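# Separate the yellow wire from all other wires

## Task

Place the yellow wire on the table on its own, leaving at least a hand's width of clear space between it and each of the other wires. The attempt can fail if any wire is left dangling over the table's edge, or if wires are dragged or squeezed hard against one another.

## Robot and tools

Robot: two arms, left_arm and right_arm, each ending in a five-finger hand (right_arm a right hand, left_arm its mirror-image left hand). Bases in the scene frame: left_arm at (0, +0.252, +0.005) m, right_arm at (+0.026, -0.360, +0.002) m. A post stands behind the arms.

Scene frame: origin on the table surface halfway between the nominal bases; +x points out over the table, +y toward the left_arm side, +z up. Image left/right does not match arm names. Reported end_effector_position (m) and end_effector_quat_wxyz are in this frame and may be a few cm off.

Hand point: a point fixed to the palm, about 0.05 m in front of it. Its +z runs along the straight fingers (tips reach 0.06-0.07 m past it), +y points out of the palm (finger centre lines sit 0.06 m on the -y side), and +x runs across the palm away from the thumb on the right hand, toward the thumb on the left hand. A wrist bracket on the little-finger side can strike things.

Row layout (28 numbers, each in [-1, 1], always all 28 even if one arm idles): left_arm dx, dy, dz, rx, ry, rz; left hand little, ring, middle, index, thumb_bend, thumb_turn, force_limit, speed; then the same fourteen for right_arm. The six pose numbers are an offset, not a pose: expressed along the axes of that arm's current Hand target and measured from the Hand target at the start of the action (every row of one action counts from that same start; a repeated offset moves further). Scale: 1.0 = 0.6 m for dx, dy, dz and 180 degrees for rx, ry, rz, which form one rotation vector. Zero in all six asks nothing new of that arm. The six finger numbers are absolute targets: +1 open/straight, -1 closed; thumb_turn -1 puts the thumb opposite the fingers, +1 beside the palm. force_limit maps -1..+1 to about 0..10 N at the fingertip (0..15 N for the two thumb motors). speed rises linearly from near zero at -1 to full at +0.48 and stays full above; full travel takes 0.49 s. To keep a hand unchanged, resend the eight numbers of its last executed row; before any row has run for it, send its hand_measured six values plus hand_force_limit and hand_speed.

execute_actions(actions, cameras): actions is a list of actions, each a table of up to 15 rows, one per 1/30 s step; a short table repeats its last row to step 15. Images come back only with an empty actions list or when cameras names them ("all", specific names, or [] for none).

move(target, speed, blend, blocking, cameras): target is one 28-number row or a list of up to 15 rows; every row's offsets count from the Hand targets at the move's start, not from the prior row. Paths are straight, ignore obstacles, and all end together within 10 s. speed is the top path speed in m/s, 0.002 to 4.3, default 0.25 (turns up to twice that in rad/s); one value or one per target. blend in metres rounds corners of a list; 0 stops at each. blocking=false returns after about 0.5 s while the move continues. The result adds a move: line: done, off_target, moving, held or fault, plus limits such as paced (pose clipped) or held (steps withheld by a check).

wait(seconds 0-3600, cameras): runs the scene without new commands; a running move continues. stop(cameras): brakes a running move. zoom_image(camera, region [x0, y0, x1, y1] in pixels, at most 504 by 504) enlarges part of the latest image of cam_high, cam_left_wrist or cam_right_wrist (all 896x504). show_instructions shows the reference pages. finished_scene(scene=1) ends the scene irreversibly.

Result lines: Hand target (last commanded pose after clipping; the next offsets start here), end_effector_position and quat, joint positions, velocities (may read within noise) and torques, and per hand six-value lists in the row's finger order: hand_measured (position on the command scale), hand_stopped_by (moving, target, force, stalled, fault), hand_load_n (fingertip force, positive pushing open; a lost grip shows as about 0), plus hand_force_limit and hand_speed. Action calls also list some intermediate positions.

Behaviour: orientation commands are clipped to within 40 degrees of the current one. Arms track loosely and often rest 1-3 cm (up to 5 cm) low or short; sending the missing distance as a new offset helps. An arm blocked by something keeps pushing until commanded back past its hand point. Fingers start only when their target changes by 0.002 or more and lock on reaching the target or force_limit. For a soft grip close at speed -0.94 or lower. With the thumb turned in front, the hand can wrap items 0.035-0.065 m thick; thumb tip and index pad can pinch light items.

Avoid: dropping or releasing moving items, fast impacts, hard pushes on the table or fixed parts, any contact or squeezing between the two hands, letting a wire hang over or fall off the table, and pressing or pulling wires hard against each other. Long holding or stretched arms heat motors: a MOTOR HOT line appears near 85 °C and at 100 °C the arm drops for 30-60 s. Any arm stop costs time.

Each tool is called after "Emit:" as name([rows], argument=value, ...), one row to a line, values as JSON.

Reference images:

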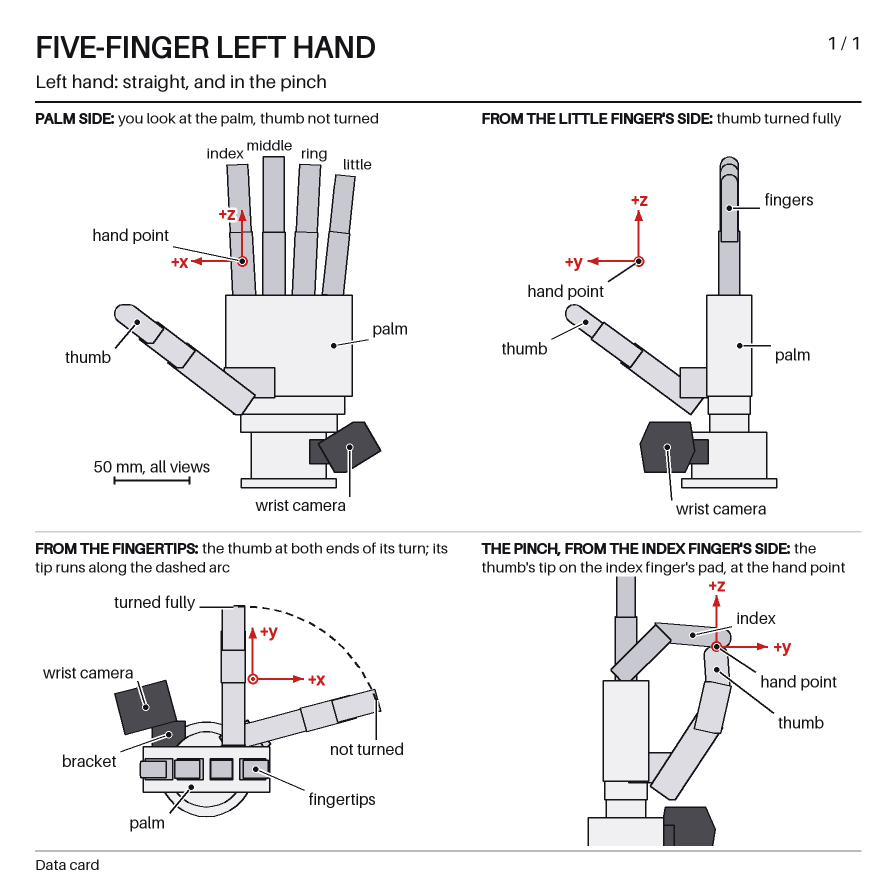

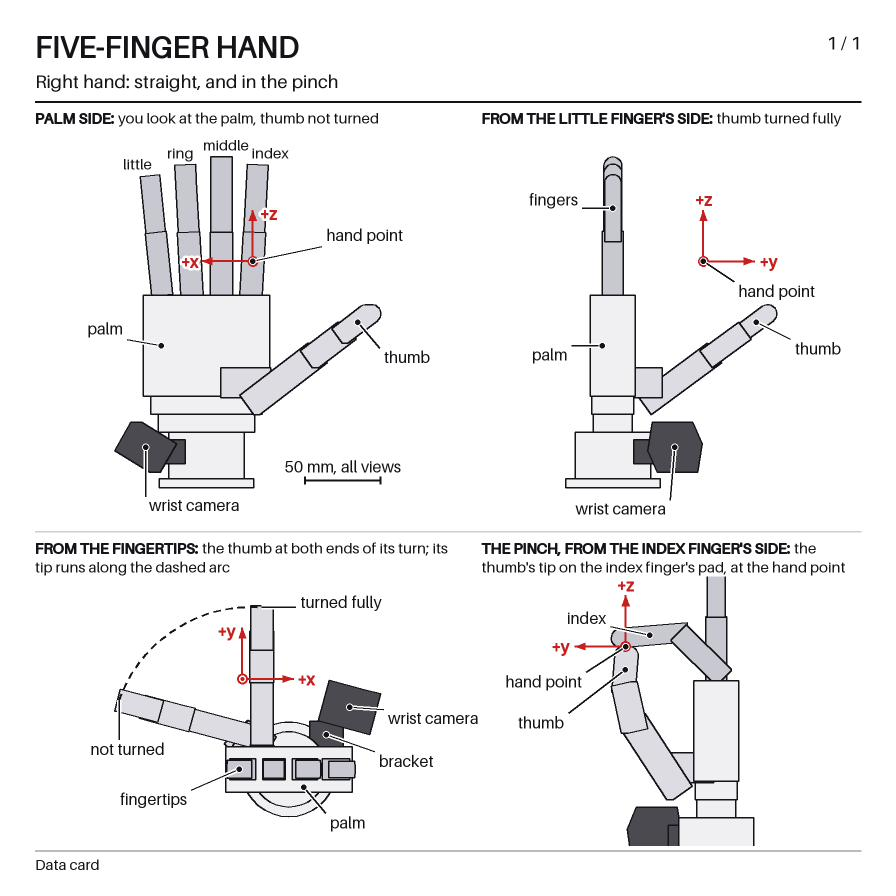

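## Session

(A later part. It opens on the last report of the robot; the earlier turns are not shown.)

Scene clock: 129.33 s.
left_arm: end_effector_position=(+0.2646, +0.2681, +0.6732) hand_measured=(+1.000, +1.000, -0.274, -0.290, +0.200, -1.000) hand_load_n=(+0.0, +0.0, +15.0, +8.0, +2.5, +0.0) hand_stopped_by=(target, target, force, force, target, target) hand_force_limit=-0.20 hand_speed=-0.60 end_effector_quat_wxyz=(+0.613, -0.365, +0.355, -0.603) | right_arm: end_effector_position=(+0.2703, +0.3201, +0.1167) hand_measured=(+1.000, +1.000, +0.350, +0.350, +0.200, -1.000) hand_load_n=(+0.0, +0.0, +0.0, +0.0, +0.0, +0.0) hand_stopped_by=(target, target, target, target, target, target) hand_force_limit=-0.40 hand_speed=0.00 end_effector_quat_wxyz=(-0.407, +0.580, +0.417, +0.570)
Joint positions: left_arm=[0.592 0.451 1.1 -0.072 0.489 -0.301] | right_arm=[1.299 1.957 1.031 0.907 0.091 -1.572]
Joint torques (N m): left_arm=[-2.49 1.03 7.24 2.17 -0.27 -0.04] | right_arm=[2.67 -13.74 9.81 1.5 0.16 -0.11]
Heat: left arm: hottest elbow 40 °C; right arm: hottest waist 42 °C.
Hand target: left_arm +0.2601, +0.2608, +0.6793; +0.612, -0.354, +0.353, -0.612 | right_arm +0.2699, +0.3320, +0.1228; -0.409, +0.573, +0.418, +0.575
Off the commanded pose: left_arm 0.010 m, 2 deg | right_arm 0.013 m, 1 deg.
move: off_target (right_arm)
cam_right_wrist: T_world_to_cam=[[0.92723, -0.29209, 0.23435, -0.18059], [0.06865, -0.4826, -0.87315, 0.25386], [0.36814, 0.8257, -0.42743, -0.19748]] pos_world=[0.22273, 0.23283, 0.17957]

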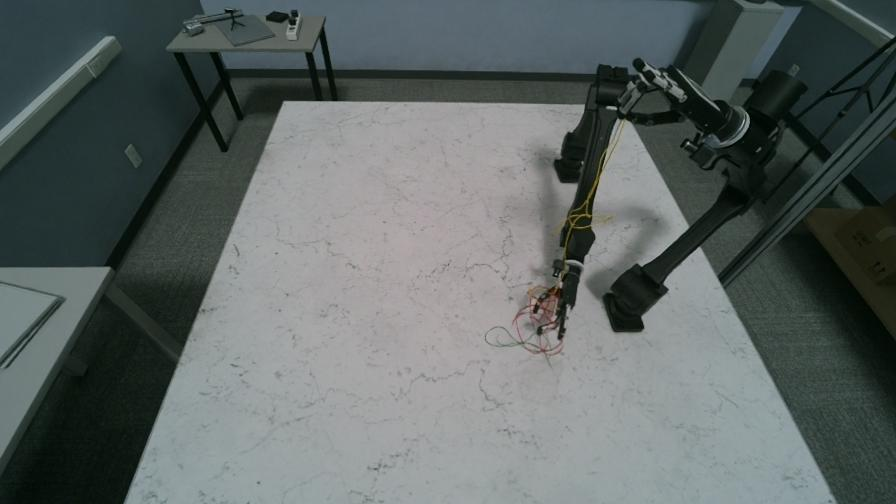

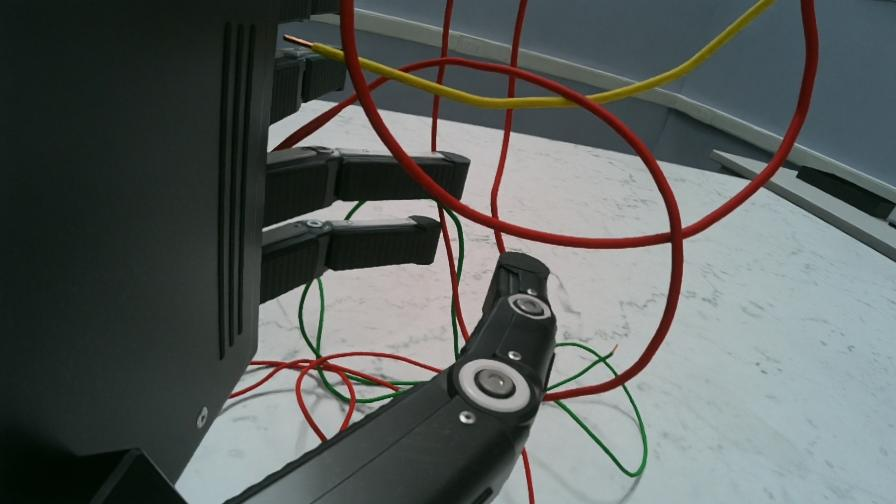

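Emit:
move([
  [0,0,0,0,0,0,1,1,-0.3,-0.3,0.2,-1,-0.2,-0.6,0,0,0,0,0,0,1,1,0.75,0.75,0.2,-1,-0.4,0],
  [0,0,0,0,0,0,1,1,-0.3,-0.3,0.2,-1,-0.2,-0.6,0,0,0.03,0,0,0,1,1,0.75,0.75,0.2,-1,-0.4,0],
], cameras=["cam_right_wrist"], speed=0.04)

Emit:
zoom_image(camera="cam_right_wrist", region=[340, 60, 620, 360])

Scene clock: 133.00 s.
left_arm: end_effector_position=(+0.2646, +0.2681, +0.6732) hand_measured=(+1.000, +1.000, -0.274, -0.290, +0.200, -1.000) hand_load_n=(-0.5, +0.0, +15.5, +8.0, +2.5, +0.0) hand_stopped_by=(target, target, force, force, target, target) hand_force_limit=-0.20 hand_speed=-0.60 end_effector_quat_wxyz=(+0.613, -0.365, +0.355, -0.603) | right_arm: end_effector_position=(+0.2745, +0.3375, +0.1164) hand_measured=(+1.000, +1.000, +0.750, +0.750, +0.200, -1.000) hand_load_n=(+0.0, +0.0, +0.0, +0.0, +0.0, +0.0) hand_stopped_by=(target, target, target, target, target, target) hand_force_limit=-0.40 hand_speed=0.00 end_effector_quat_wxyz=(-0.407, +0.580, +0.417, +0.570)
Joint positions: left_arm=[0.592 0.451 1.1 -0.072 0.489 -0.301] | right_arm=[1.299 1.988 1.088 0.88 0.091 -1.572]
Joint torques (N m): left_arm=[-2.37 1.61 6.99 2.02 -0.26 -0.09] | right_arm=[2.37 -14.39 10.02 1.52 0.03 -0.13]
Heat: left arm: hottest elbow 40 °C; right arm: hottest waist 42 °C.
Hand target: left_arm +0.2601, +0.2608, +0.6793; +0.612, -0.354, +0.353, -0.612 | right_arm +0.2756, +0.3491, +0.1227; -0.409, +0.573, +0.418, +0.575
Off the commanded pose: left_arm 0.010 m, 2 deg | right_arm 0.013 m, 1 deg.
move: off_target (right_arm)
cam_right_wrist: T_world_to_cam=[[0.92723, -0.29202, 0.23446, -0.1794], [0.06864, -0.48293, -0.87296, 0.26185], [0.36815, 0.82553, -0.42774, -0.21339]] pos_world=[0.22693, 0.25023, 0.17937]

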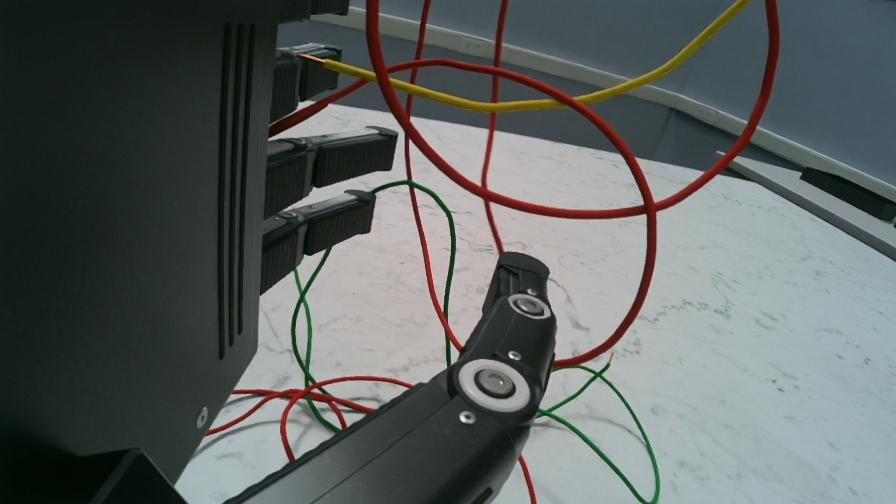

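Scaled by 1.680 from the camera's image (finer frame: 1280x720).

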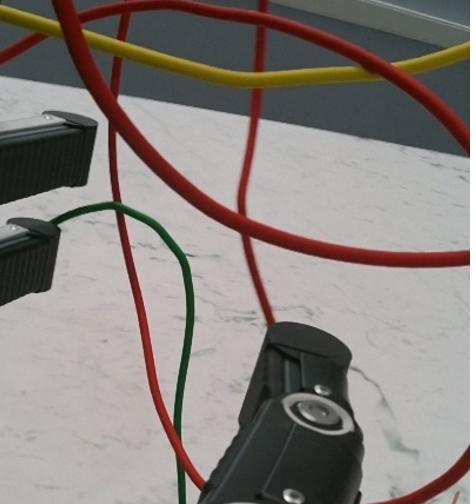

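Emit:
move([
  [0,0,0,0,0,0,1,1,-0.3,-0.3,0.2,-1,-0.2,-0.6,0,0,-0.3,0,0,0,1,1,0.75,0.75,0.2,-1,-0.4,0],
], cameras=["cam_right_wrist","cam_high"], speed=0.12)

Emit:
zoom_image(camera="cam_right_wrist", region=[340, 0, 620, 300])

Scene clock: 137.53 s.
left_arm: end_effector_position=(+0.2646, +0.2681, +0.6732) hand_measured=(+1.000, +1.000, -0.274, -0.290, +0.200, -1.000) hand_load_n=(+0.0, +0.0, +15.5, +8.0, +2.5, +0.0) hand_stopped_by=(target, target, force, force, target, target) hand_force_limit=-0.20 hand_speed=-0.60 end_effector_quat_wxyz=(+0.613, -0.365, +0.355, -0.603) | right_arm: end_effector_position=(+0.2219, +0.1763, +0.1114) hand_measured=(+1.000, +1.000, +0.750, +0.750, +0.200, -1.000) hand_load_n=(+0.0, +0.0, +0.0, +0.0, +0.0, +0.0) hand_stopped_by=(target, target, target, target, target, target) hand_force_limit=-0.40 hand_speed=0.00 end_effector_quat_wxyz=(-0.402, +0.584, +0.421, +0.565)
Joint positions: left_arm=[0.592 0.451 1.1 -0.072 0.489 -0.301] | right_arm=[1.335 1.717 0.586 1.094 0.127 -1.572]
Joint torques (N m): left_arm=[-2.2 2.49 7.28 2.07 -0.27 -0.09] | right_arm=[3.25 -10.75 5.29 2.3 0.27 -0.11]
Heat: left arm: hottest elbow 40 °C; right arm: hottest waist 42 °C.
Hand target: left_arm +0.2601, +0.2608, +0.6793; +0.612, -0.354, +0.353, -0.612 | right_arm +0.2185, +0.1784, +0.1238; -0.409, +0.573, +0.418, +0.575
Off the commanded pose: left_arm 0.010 m, 2 deg | right_arm 0.013 m, 2 deg.
move: off_target (right_arm)
cam_right_wrist: T_world_to_cam=[[0.92781, -0.28825, 0.2368, -0.17762], [0.06595, -0.49804, -0.86465, 0.18557], [0.36717, 0.81785, -0.44307, -0.05984]] pos_world=[0.17453, 0.09016, 0.176]
Images, in order (width x height): cam_high 896x504, cam_right_wrist 896x504.

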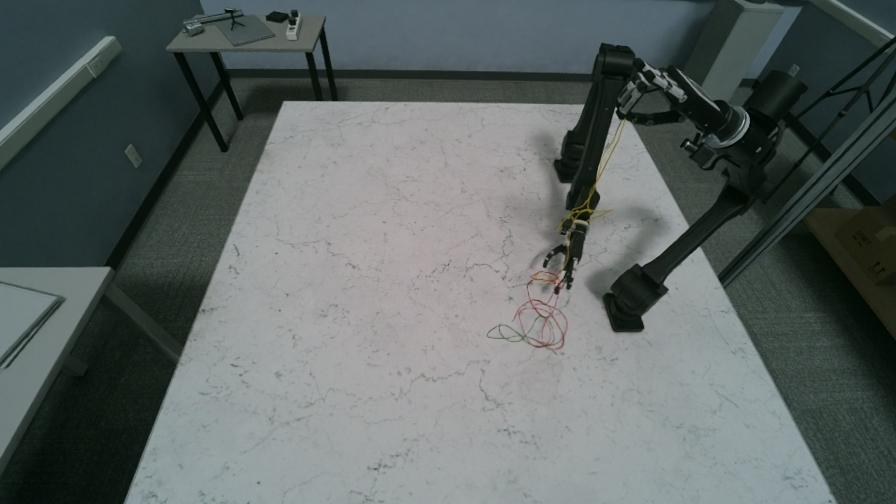

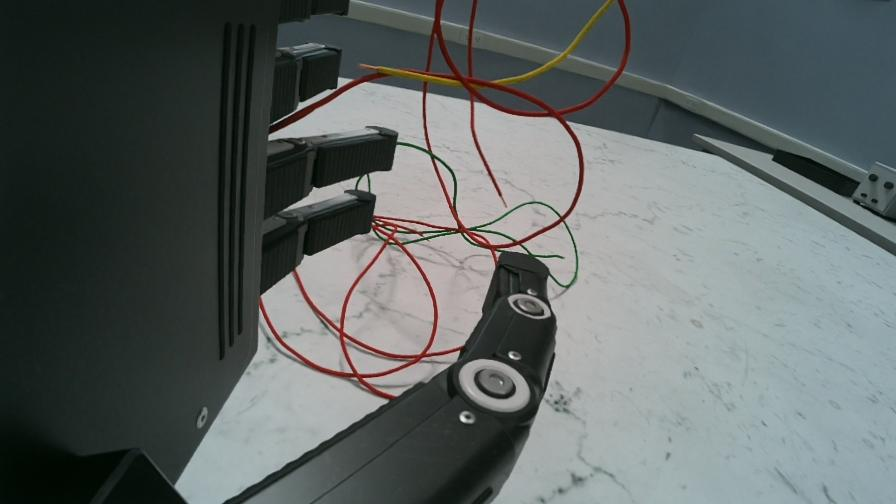

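Scaled by 1.680 from the camera's image (finer frame: 1280x720).

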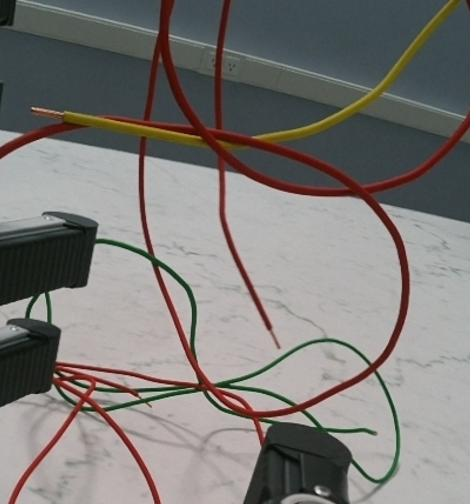

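Emit:
zoom_image(camera="cam_high", region=[500, 190, 620, 290])

Emit:
zoom_image(camera="cam_high", region=[520, 250, 590, 310])

Emit:
zoom_image(camera="cam_right_wrist", region=[240, 0, 500, 250])

Scaled by 4.200 from the camera's image (finer frame: 1280x720).

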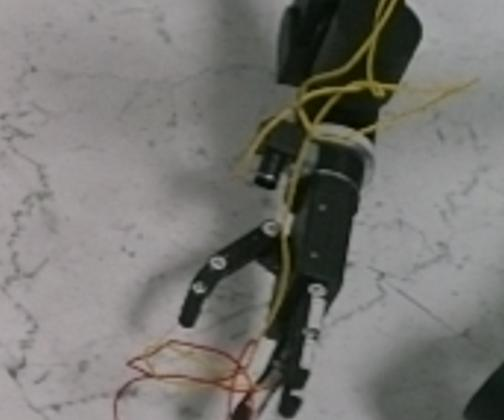

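Scaled by 7.200 from the camera's image (finer frame: 1280x720).

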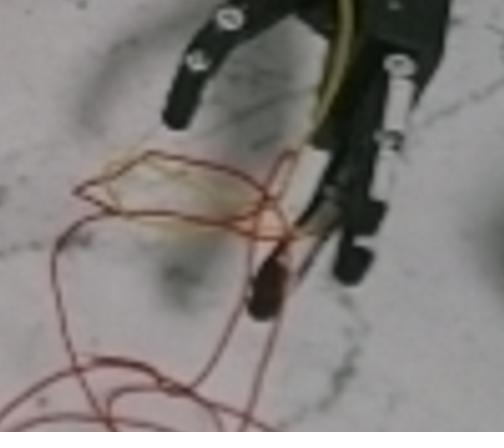

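Scaled by 1.938 from the camera's image (finer frame: 1280x720).

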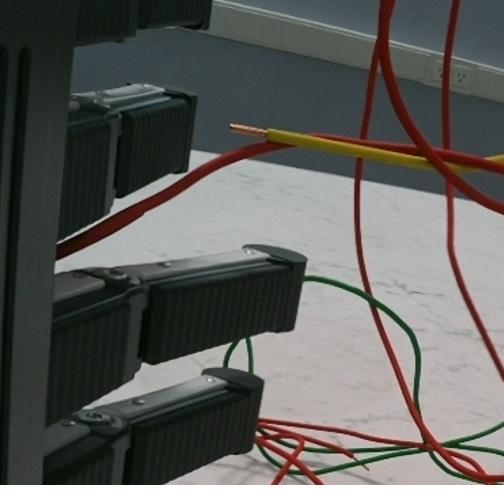

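Emit:
move([
  [0,-0.0577,0.0333,0,0,0,1,1,-0.3,-0.3,0.2,-1,-0.2,-0.6,0,0,0,0,0,0,1,1,0.75,0.75,0.2,-1,-0.4,0],
], cameras=["cam_right_wrist","cam_high"], speed=0.06)

Emit:
zoom_image(camera="cam_right_wrist", region=[240, 0, 640, 300])

Emit:
zoom_image(camera="cam_high", region=[500, 230, 600, 360])

Scene clock: 141.17 s.
left_arm: end_effector_position=(+0.2658, +0.2682, +0.7007) hand_measured=(+1.000, +1.000, -0.274, -0.290, +0.200, -1.000) hand_load_n=(+0.0, +0.0, +15.0, +8.0, +2.5, +0.0) hand_stopped_by=(target, target, force, force, target, target) hand_force_limit=-0.20 hand_speed=-0.60 end_effector_quat_wxyz=(+0.612, -0.365, +0.355, -0.605) | right_arm: end_effector_position=(+0.2219, +0.1763, +0.1114) hand_measured=(+1.000, +1.000, +0.750, +0.750, +0.200, -1.000) hand_load_n=(+0.0, +0.0, +0.0, +0.0, +0.0, +0.0) hand_stopped_by=(target, target, target, target, target, target) hand_force_limit=-0.40 hand_speed=0.00 end_effector_quat_wxyz=(-0.402, +0.584, +0.421, +0.565)
Joint positions: left_arm=[0.592 0.5 1.19 -0.112 0.491 -0.306] | right_arm=[1.335 1.717 0.586 1.094 0.127 -1.572]
Joint torques (N m): left_arm=[-2.14 2.67 10.07 1.24 -0.25 -0.01] | right_arm=[2.78 -10.64 5.33 2.32 0.28 -0.1]
Heat: left arm: hottest elbow 40 °C; right arm: hottest waist 42 °C.
Hand target: left_arm +0.2601, +0.2608, +0.7193; +0.613, -0.354, +0.353, -0.612 | right_arm +0.2185, +0.1784, +0.1238; -0.409, +0.573, +0.418, +0.575
Off the commanded pose: left_arm 0.021 m, 1 deg | right_arm 0.013 m, 2 deg.
move: off_target (left_arm)
cam_right_wrist: T_world_to_cam=[[0.92781, -0.28825, 0.2368, -0.17762], [0.06595, -0.49804, -0.86465, 0.18557], [0.36717, 0.81785, -0.44307, -0.05984]] pos_world=[0.17453, 0.09016, 0.176]
Images, in order (width x height): cam_high 896x504, cam_right_wrist 896x504.

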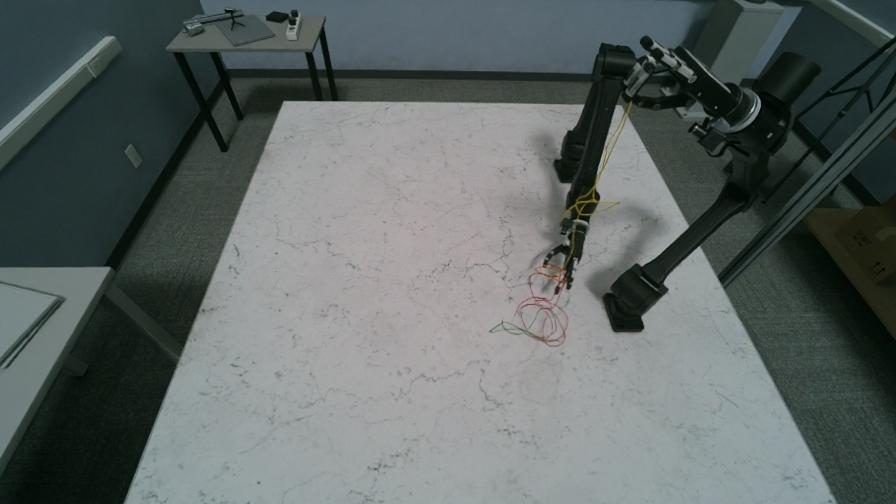

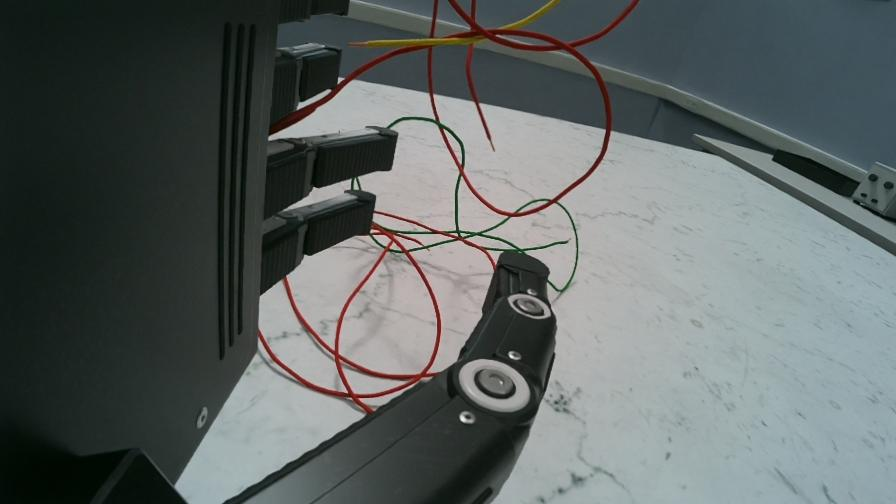

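Scaled by 1.260 from the camera's image (finer frame: 1280x720).

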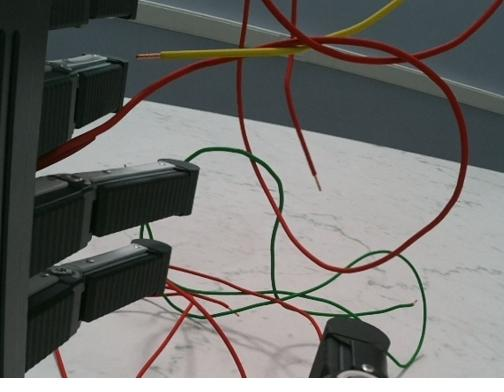

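Scaled by 3.877 from the camera's image (finer frame: 1280x720).

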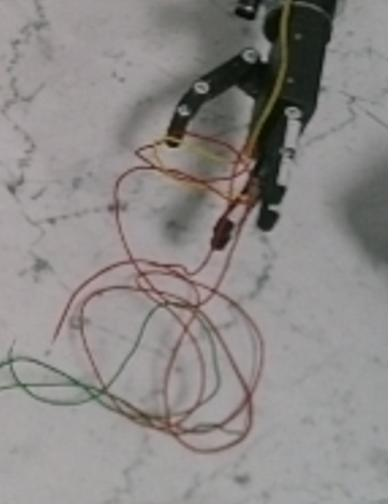

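Emit:
move([
  [0,0.202,-0.1167,0,0,0,1,1,-0.3,-0.3,0.2,-1,-0.2,-0.6,0,0,0,0,0,0,1,1,1,1,0.2,-1,-0.4,0],
  [0,0.202,-0.1167,0,0,0,1,1,-0.3,-0.3,0.2,-1,-0.2,-0.6,0,0,-0.2333,0,0,0,1,1,1,1,0.2,-1,-0.4,0],
], cameras=["cam_right_wrist","cam_high"], speed=0.1)

Emit:
zoom_image(camera="cam_high", region=[500, 190, 600, 350])

Scene clock: 146.47 s.
left_arm: end_effector_position=(+0.2639, +0.2671, +0.5727) hand_measured=(+1.000, +1.000, -0.274, -0.290, +0.200, -1.000) hand_load_n=(+0.0, +0.0, +15.0, +8.0, +2.5, +0.0) hand_stopped_by=(target, target, force, force, target, target) hand_force_limit=-0.20 hand_speed=-0.60 end_effector_quat_wxyz=(+0.611, -0.366, +0.354, -0.606) | right_arm: end_effector_position=(+0.1766, +0.0441, +0.1161) hand_measured=(+1.000, +1.000, +1.000, +1.000, +0.200, -1.000) hand_load_n=(+0.0, +0.0, +0.0, +0.0, +0.0, +0.0) hand_stopped_by=(target, target, target, target, target, target) hand_force_limit=-0.40 hand_speed=0.00 end_effector_quat_wxyz=(-0.403, +0.582, +0.420, +0.567)
Joint positions: left_arm=[0.59 0.292 0.789 0.077 0.486 -0.306] | right_arm=[1.409 1.456 0.212 1.212 0.201 -1.572]
Joint torques (N m): left_arm=[-2.43 2.43 7.8 1.98 -0.28 -0.04] | right_arm=[3.25 -6.12 4.3 2.25 0.27 -0.13]
Heat: left arm: hottest elbow 40 °C; right arm: hottest waist 42 °C.
Hand target: left_arm +0.2600, +0.2607, +0.5794; +0.613, -0.354, +0.353, -0.612 | right_arm +0.1741, +0.0458, +0.1247; -0.409, +0.573, +0.418, +0.575
Off the commanded pose: left_arm 0.010 m, 2 deg | right_arm 0.009 m, 2 deg.
move: done
cam_right_wrist: T_world_to_cam=[[0.92701, -0.28935, 0.23859, -0.1748], [0.06895, -0.49384, -0.86682, 0.12634], [0.36864, 0.82, -0.43784, 0.06593]] pos_world=[0.12903, -0.04225, 0.18009]
Images, in order (width x height): cam_high 896x504, cam_right_wrist 896x504.

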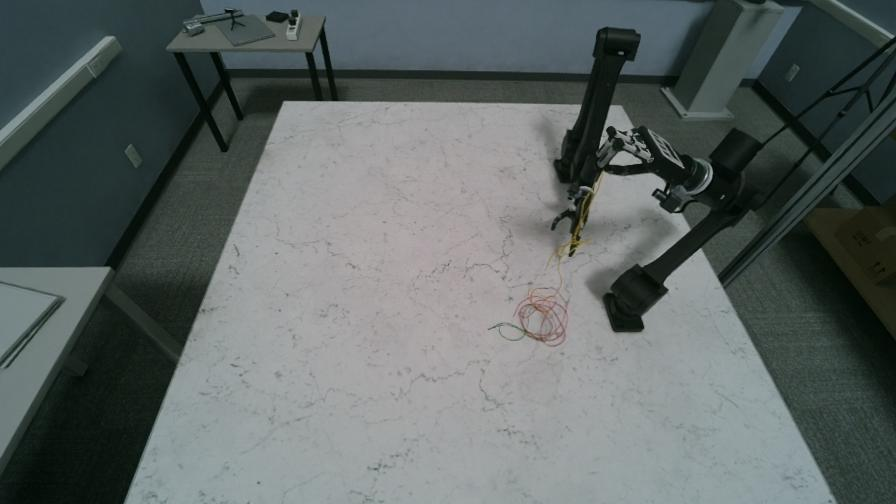

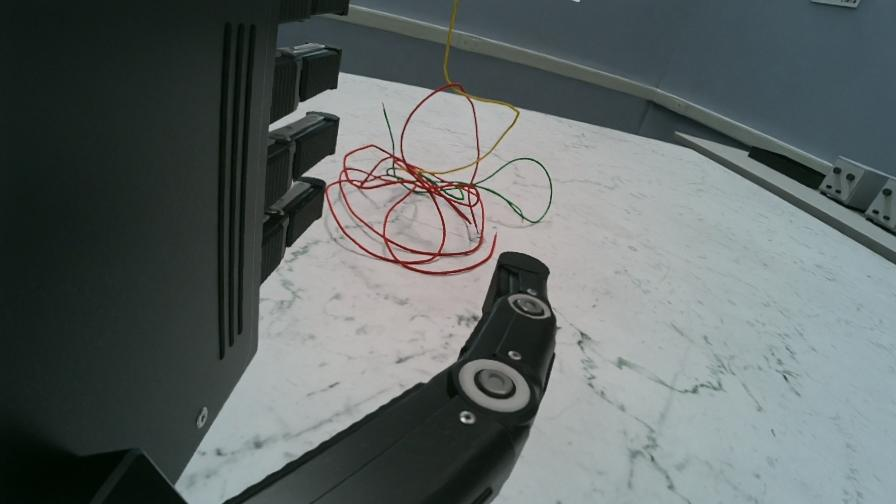

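Scaled by 3.150 from the camera's image (finer frame: 1280x720).

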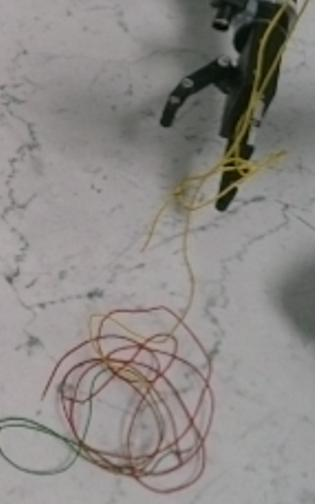

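Emit:
zoom_image(camera="cam_right_wrist", region=[320, 60, 570, 290])

Emit:
zoom_image(camera="cam_high", region=[505, 275, 575, 355])

Scaled by 2.016 from the camera's image (finer frame: 1280x720).

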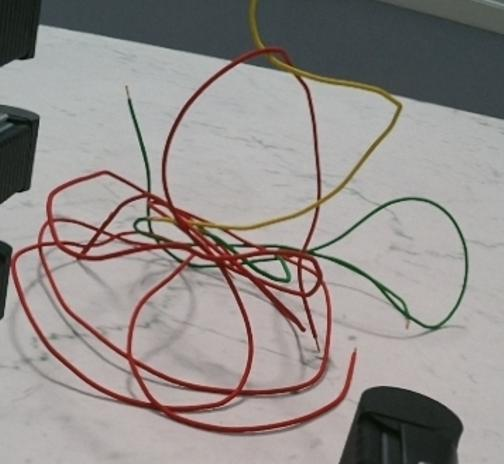

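Scaled by 6.300 from the camera's image (finer frame: 1280x720).

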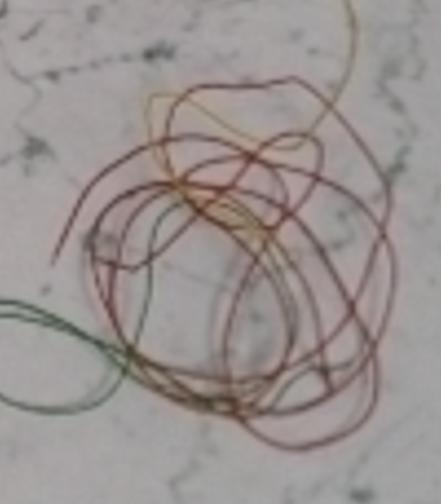

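Emit:
zoom_image(camera="cam_right_wrist", region=[430, 60, 530, 120])

Emit:
zoom_image(camera="cam_right_wrist", region=[380, 140, 500, 230])

Scaled by 5.040 from the camera's image (finer frame: 1280x720).

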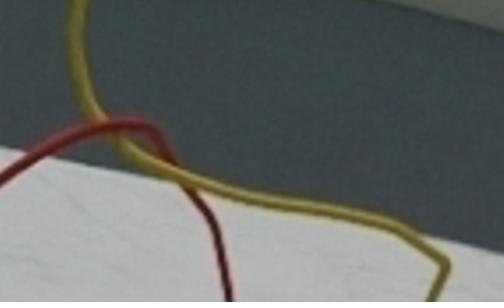

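Scaled by 4.200 from the camera's image (finer frame: 1280x720).

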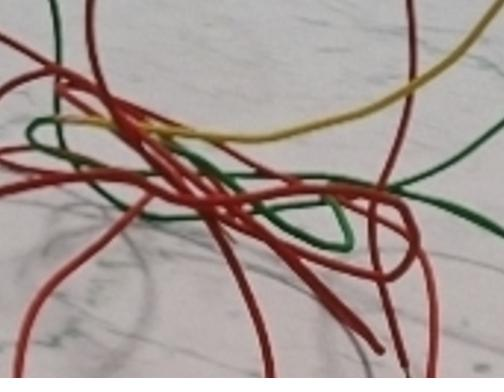

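Emit:
move([
  [-0.4983,0.1378,-0.2913,0,-0.2406,0.1389,1,1,-0.3,-0.3,0.2,-1,-0.2,-0.6,0,0,0,0,0,0,1,1,1,1,0.2,-1,-0.4,0],
], cameras=["cam_right_wrist","cam_high"], speed=0.12)

Emit:
zoom_image(camera="cam_high", region=[495, 230, 635, 390])

Emit:
zoom_image(camera="cam_right_wrist", region=[320, 0, 570, 290])

Scene clock: 153.40 s.
left_arm: end_effector_position=(+0.1544, +0.5569, +0.4164) hand_measured=(+1.000, +1.000, -0.274, -0.290, +0.200, -1.000) hand_load_n=(+0.0, +0.0, +15.5, +8.0, +2.5, +0.0) hand_stopped_by=(target, target, force, force, target, target) hand_force_limit=-0.20 hand_speed=-0.60 end_effector_quat_wxyz=(+0.806, -0.477, +0.170, -0.308) | right_arm: end_effector_position=(+0.1766, +0.0441, +0.1161) hand_measured=(+1.000, +1.000, +1.000, +1.000, +0.200, -1.000) hand_load_n=(+0.0, +0.0, +0.0, +0.0, +0.0, +0.0) hand_stopped_by=(target, target, target, target, target, target) hand_force_limit=-0.40 hand_speed=0.00 end_effector_quat_wxyz=(-0.403, +0.582, +0.420, +0.567)
Joint positions: left_arm=[1.573 0.564 0.392 0.803 0.6 -0.415] | right_arm=[1.409 1.456 0.212 1.212 0.201 -1.572]
Joint torques (N m): left_arm=[-0.44 -0.26 8.31 2.14 -0.35 0.22] | right_arm=[2.9 -6.24 4.26 2.24 0.3 -0.13]
Heat: left arm: hottest elbow 40 °C; right arm: hottest waist 42 °C.
Hand target: left_arm +0.1497, +0.5593, +0.4199; +0.814, -0.471, +0.170, -0.296 | right_arm +0.1741, +0.0458, +0.1247; -0.409, +0.573, +0.418, +0.575
Off the commanded pose: left_arm 0.007 m, 2 deg | right_arm 0.009 m, 2 deg.
move: done
cam_right_wrist: T_world_to_cam=[[0.92701, -0.28935, 0.23859, -0.1748], [0.06895, -0.49384, -0.86682, 0.12634], [0.36864, 0.82, -0.43784, 0.06593]] pos_world=[0.12903, -0.04225, 0.18009]
Images, in order (width x height): cam_high 896x504, cam_right_wrist 896x504.

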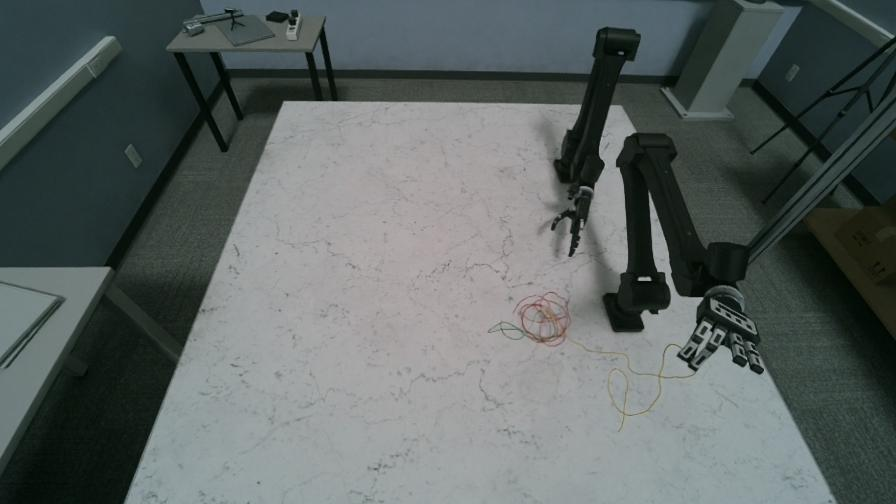

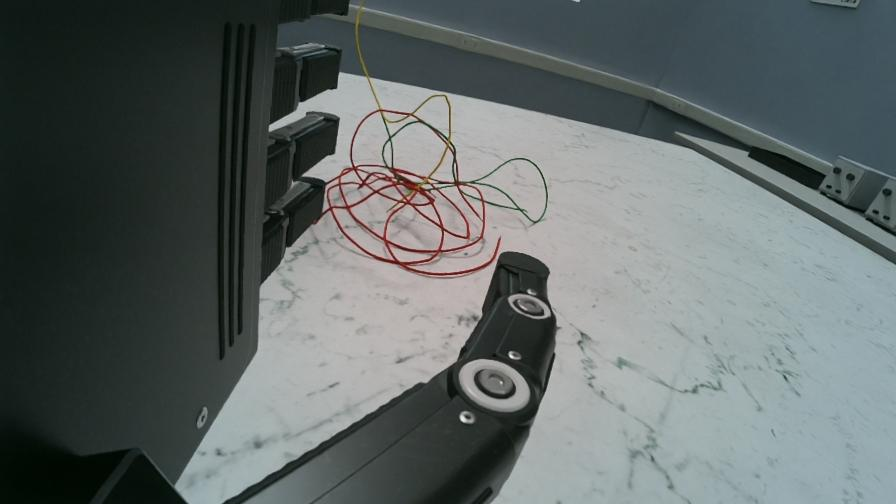

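Scaled by 3.150 from the camera's image (finer frame: 1280x720).

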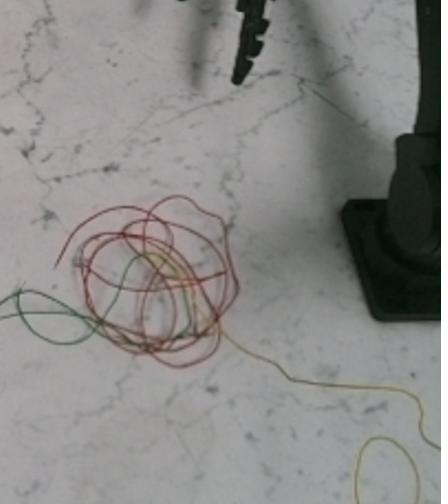

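Scaled by 1.738 from the camera's image (finer frame: 1280x720).

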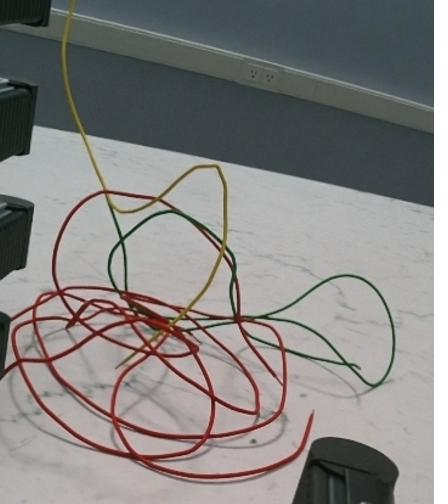

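Emit:
move([
  [-0.0898,0.0565,0.0312,0,0,0,1,1,-0.3,-0.3,0.2,-1,-0.2,-0.6,0,0,0,0,0,0,1,1,1,1,0.2,-1,-0.4,0],
], cameras=["cam_right_wrist","cam_high"], speed=0.05)

Emit:
zoom_image(camera="cam_high", region=[495, 270, 635, 430])

Emit:
zoom_image(camera="cam_right_wrist", region=[320, 0, 570, 290])

Scene clock: 156.40 s.
left_arm: end_effector_position=(+0.1345, +0.6141, +0.3740) hand_measured=(+1.000, +1.000, -0.274, -0.290, +0.200, -1.000) hand_load_n=(+0.0, +0.0, +15.5, +8.0, +2.5, +0.0) hand_stopped_by=(target, target, force, force, target, target) hand_force_limit=-0.20 hand_speed=-0.60 end_effector_quat_wxyz=(+0.800, -0.491, +0.165, -0.302) | right_arm: end_effector_position=(+0.1766, +0.0441, +0.1161) hand_measured=(+1.000, +1.000, +1.000, +1.000, +0.200, -1.000) hand_load_n=(+0.0, +0.0, +0.0, +0.0, +0.0, +0.5) hand_stopped_by=(target, target, target, target, target, target) hand_force_limit=-0.40 hand_speed=0.00 end_effector_quat_wxyz=(-0.403, +0.582, +0.420, +0.567)
Joint positions: left_arm=[1.654 0.87 0.392 1.105 0.66 -0.454] | right_arm=[1.409 1.456 0.212 1.212 0.201 -1.572]
Joint torques (N m): left_arm=[-0.15 -3.31 11.11 2.15 -0.18 -0.02] | right_arm=[3.02 -5.83 4.37 2.33 0.28 -0.12]
Heat: left arm: hottest elbow 40 °C; right arm: hottest waist 42 °C.
Hand target: left_arm +0.1296, +0.6192, +0.3998; +0.814, -0.470, +0.170, -0.296 | right_arm +0.1741, +0.0458, +0.1247; -0.409, +0.573, +0.418, +0.575
Off the commanded pose: left_arm 0.027 m, 3 deg | right_arm 0.009 m, 2 deg.
move: off_target (left_arm)
cam_right_wrist: T_world_to_cam=[[0.92701, -0.28935, 0.23859, -0.1748], [0.06895, -0.49384, -0.86682, 0.12634], [0.36864, 0.82, -0.43784, 0.06593]] pos_world=[0.12903, -0.04225, 0.18009]
Images, in order (width x height): cam_high 896x504, cam_right_wrist 896x504.

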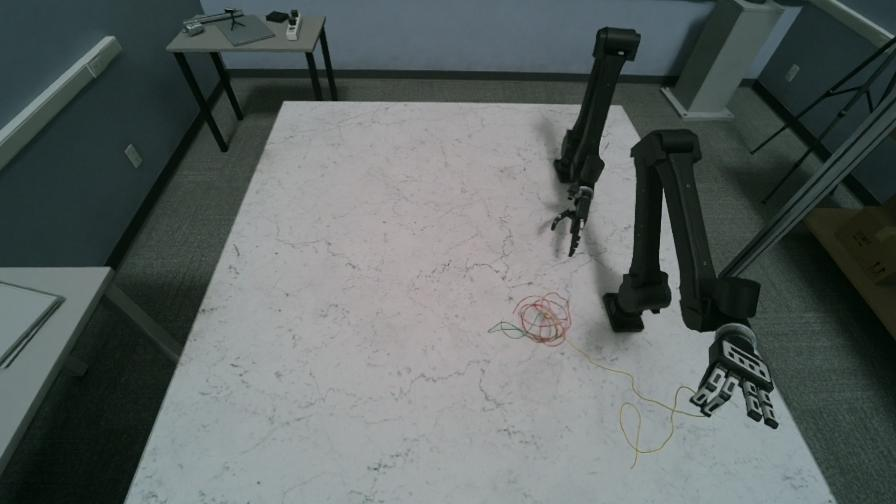

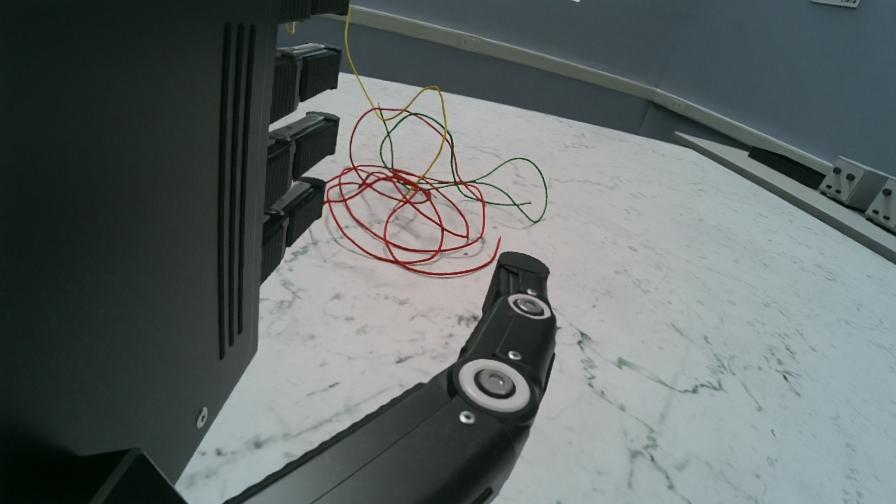

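Scaled by 3.150 from the camera's image (finer frame: 1280x720).

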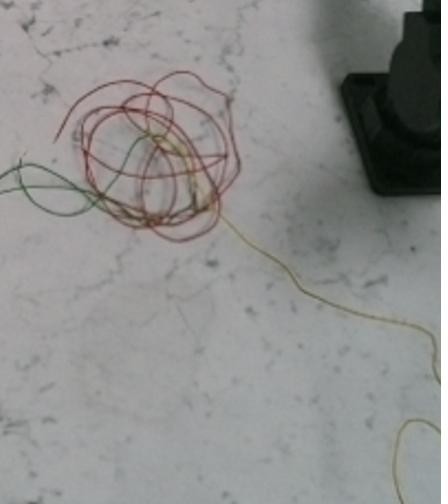

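Scaled by 1.738 from the camera's image (finer frame: 1280x720).

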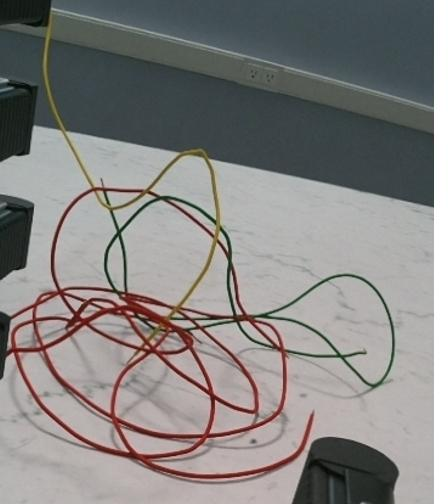

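Emit:
move([
  [-0.07,0.03,0.06,0,0,0,1,1,-0.3,-0.3,0.2,-1,-0.2,-0.6,0,0,0,0,0,0,1,1,1,1,0.2,-1,-0.4,0],
], cameras=["cam_right_wrist","cam_high"], speed=0.05)

Emit:
zoom_image(camera="cam_high", region=[495, 270, 635, 430])

Emit:
zoom_image(camera="cam_right_wrist", region=[320, 0, 570, 290])

Scene clock: 158.77 s.
left_arm: end_effector_position=(+0.1293, +0.6701, +0.3783) hand_measured=(+1.000, +1.000, -0.274, -0.290, +0.200, -1.000) hand_load_n=(+0.0, +0.0, +15.0, +8.0, +2.5, +0.0) hand_stopped_by=(target, target, force, force, target, target) hand_force_limit=-0.20 hand_speed=-0.60 end_effector_quat_wxyz=(+0.801, -0.490, +0.166, -0.303) | right_arm: end_effector_position=(+0.1766, +0.0441, +0.1161) hand_measured=(+1.000, +1.000, +1.000, +1.000, +0.200, -1.000) hand_load_n=(+0.0, +0.0, +0.0, +0.0, +0.0, +0.0) hand_stopped_by=(target, target, target, target, target, target) hand_force_limit=-0.40 hand_speed=0.00 end_effector_quat_wxyz=(-0.403, +0.582, +0.420, +0.567)
Joint positions: left_arm=[1.658 1.079 0.514 1.196 0.663 -0.458] | right_arm=[1.409 1.456 0.212 1.212 0.201 -1.572]
Joint torques (N m): left_arm=[0.26 -5.3 10.74 1.99 -0.23 -0.11] | right_arm=[3.25 -6.3 4.33 2.25 0.28 -0.12]
Heat: left arm: hottest elbow 40 °C; right arm: hottest waist 42 °C.
Hand target: left_arm +0.1232, +0.6770, +0.4022; +0.814, -0.471, +0.170, -0.296 | right_arm +0.1741, +0.0458, +0.1247; -0.409, +0.573, +0.418, +0.575
Off the commanded pose: left_arm 0.026 m, 3 deg | right_arm 0.009 m, 2 deg.
move: off_target (left_arm)
cam_right_wrist: T_world_to_cam=[[0.92701, -0.28935, 0.23859, -0.1748], [0.06895, -0.49384, -0.86682, 0.12634], [0.36864, 0.82, -0.43784, 0.06593]] pos_world=[0.12903, -0.04225, 0.18009]
Images, in order (width x height): cam_high 896x504, cam_right_wrist 896x504.

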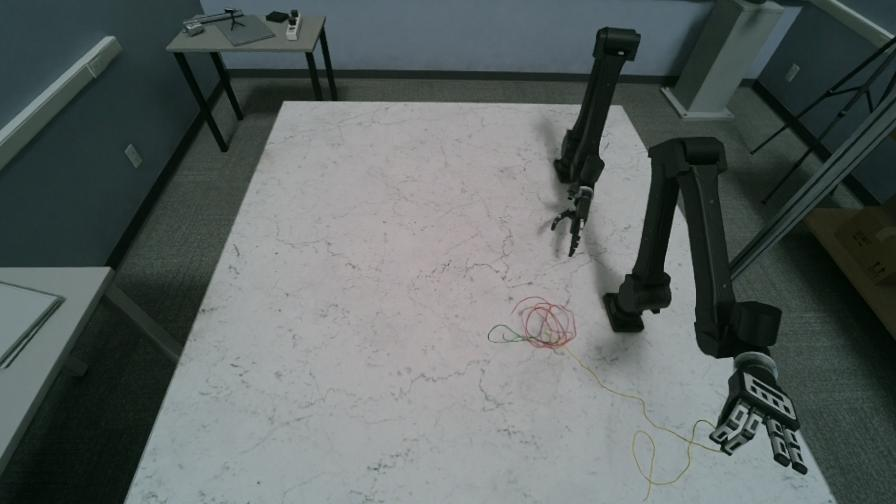

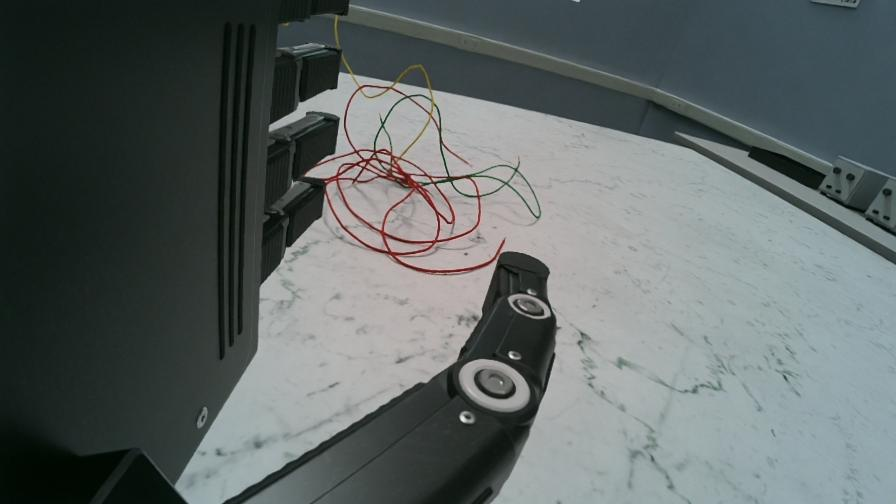

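Scaled by 3.150 from the camera's image (finer frame: 1280x720).

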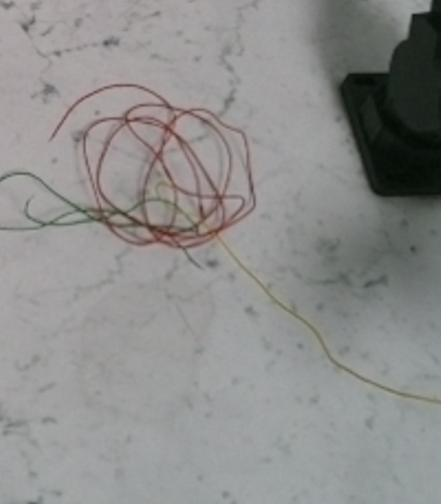

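Scaled by 1.738 from the camera's image (finer frame: 1280x720).

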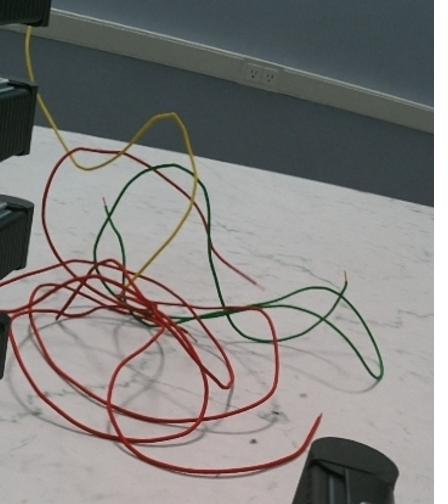

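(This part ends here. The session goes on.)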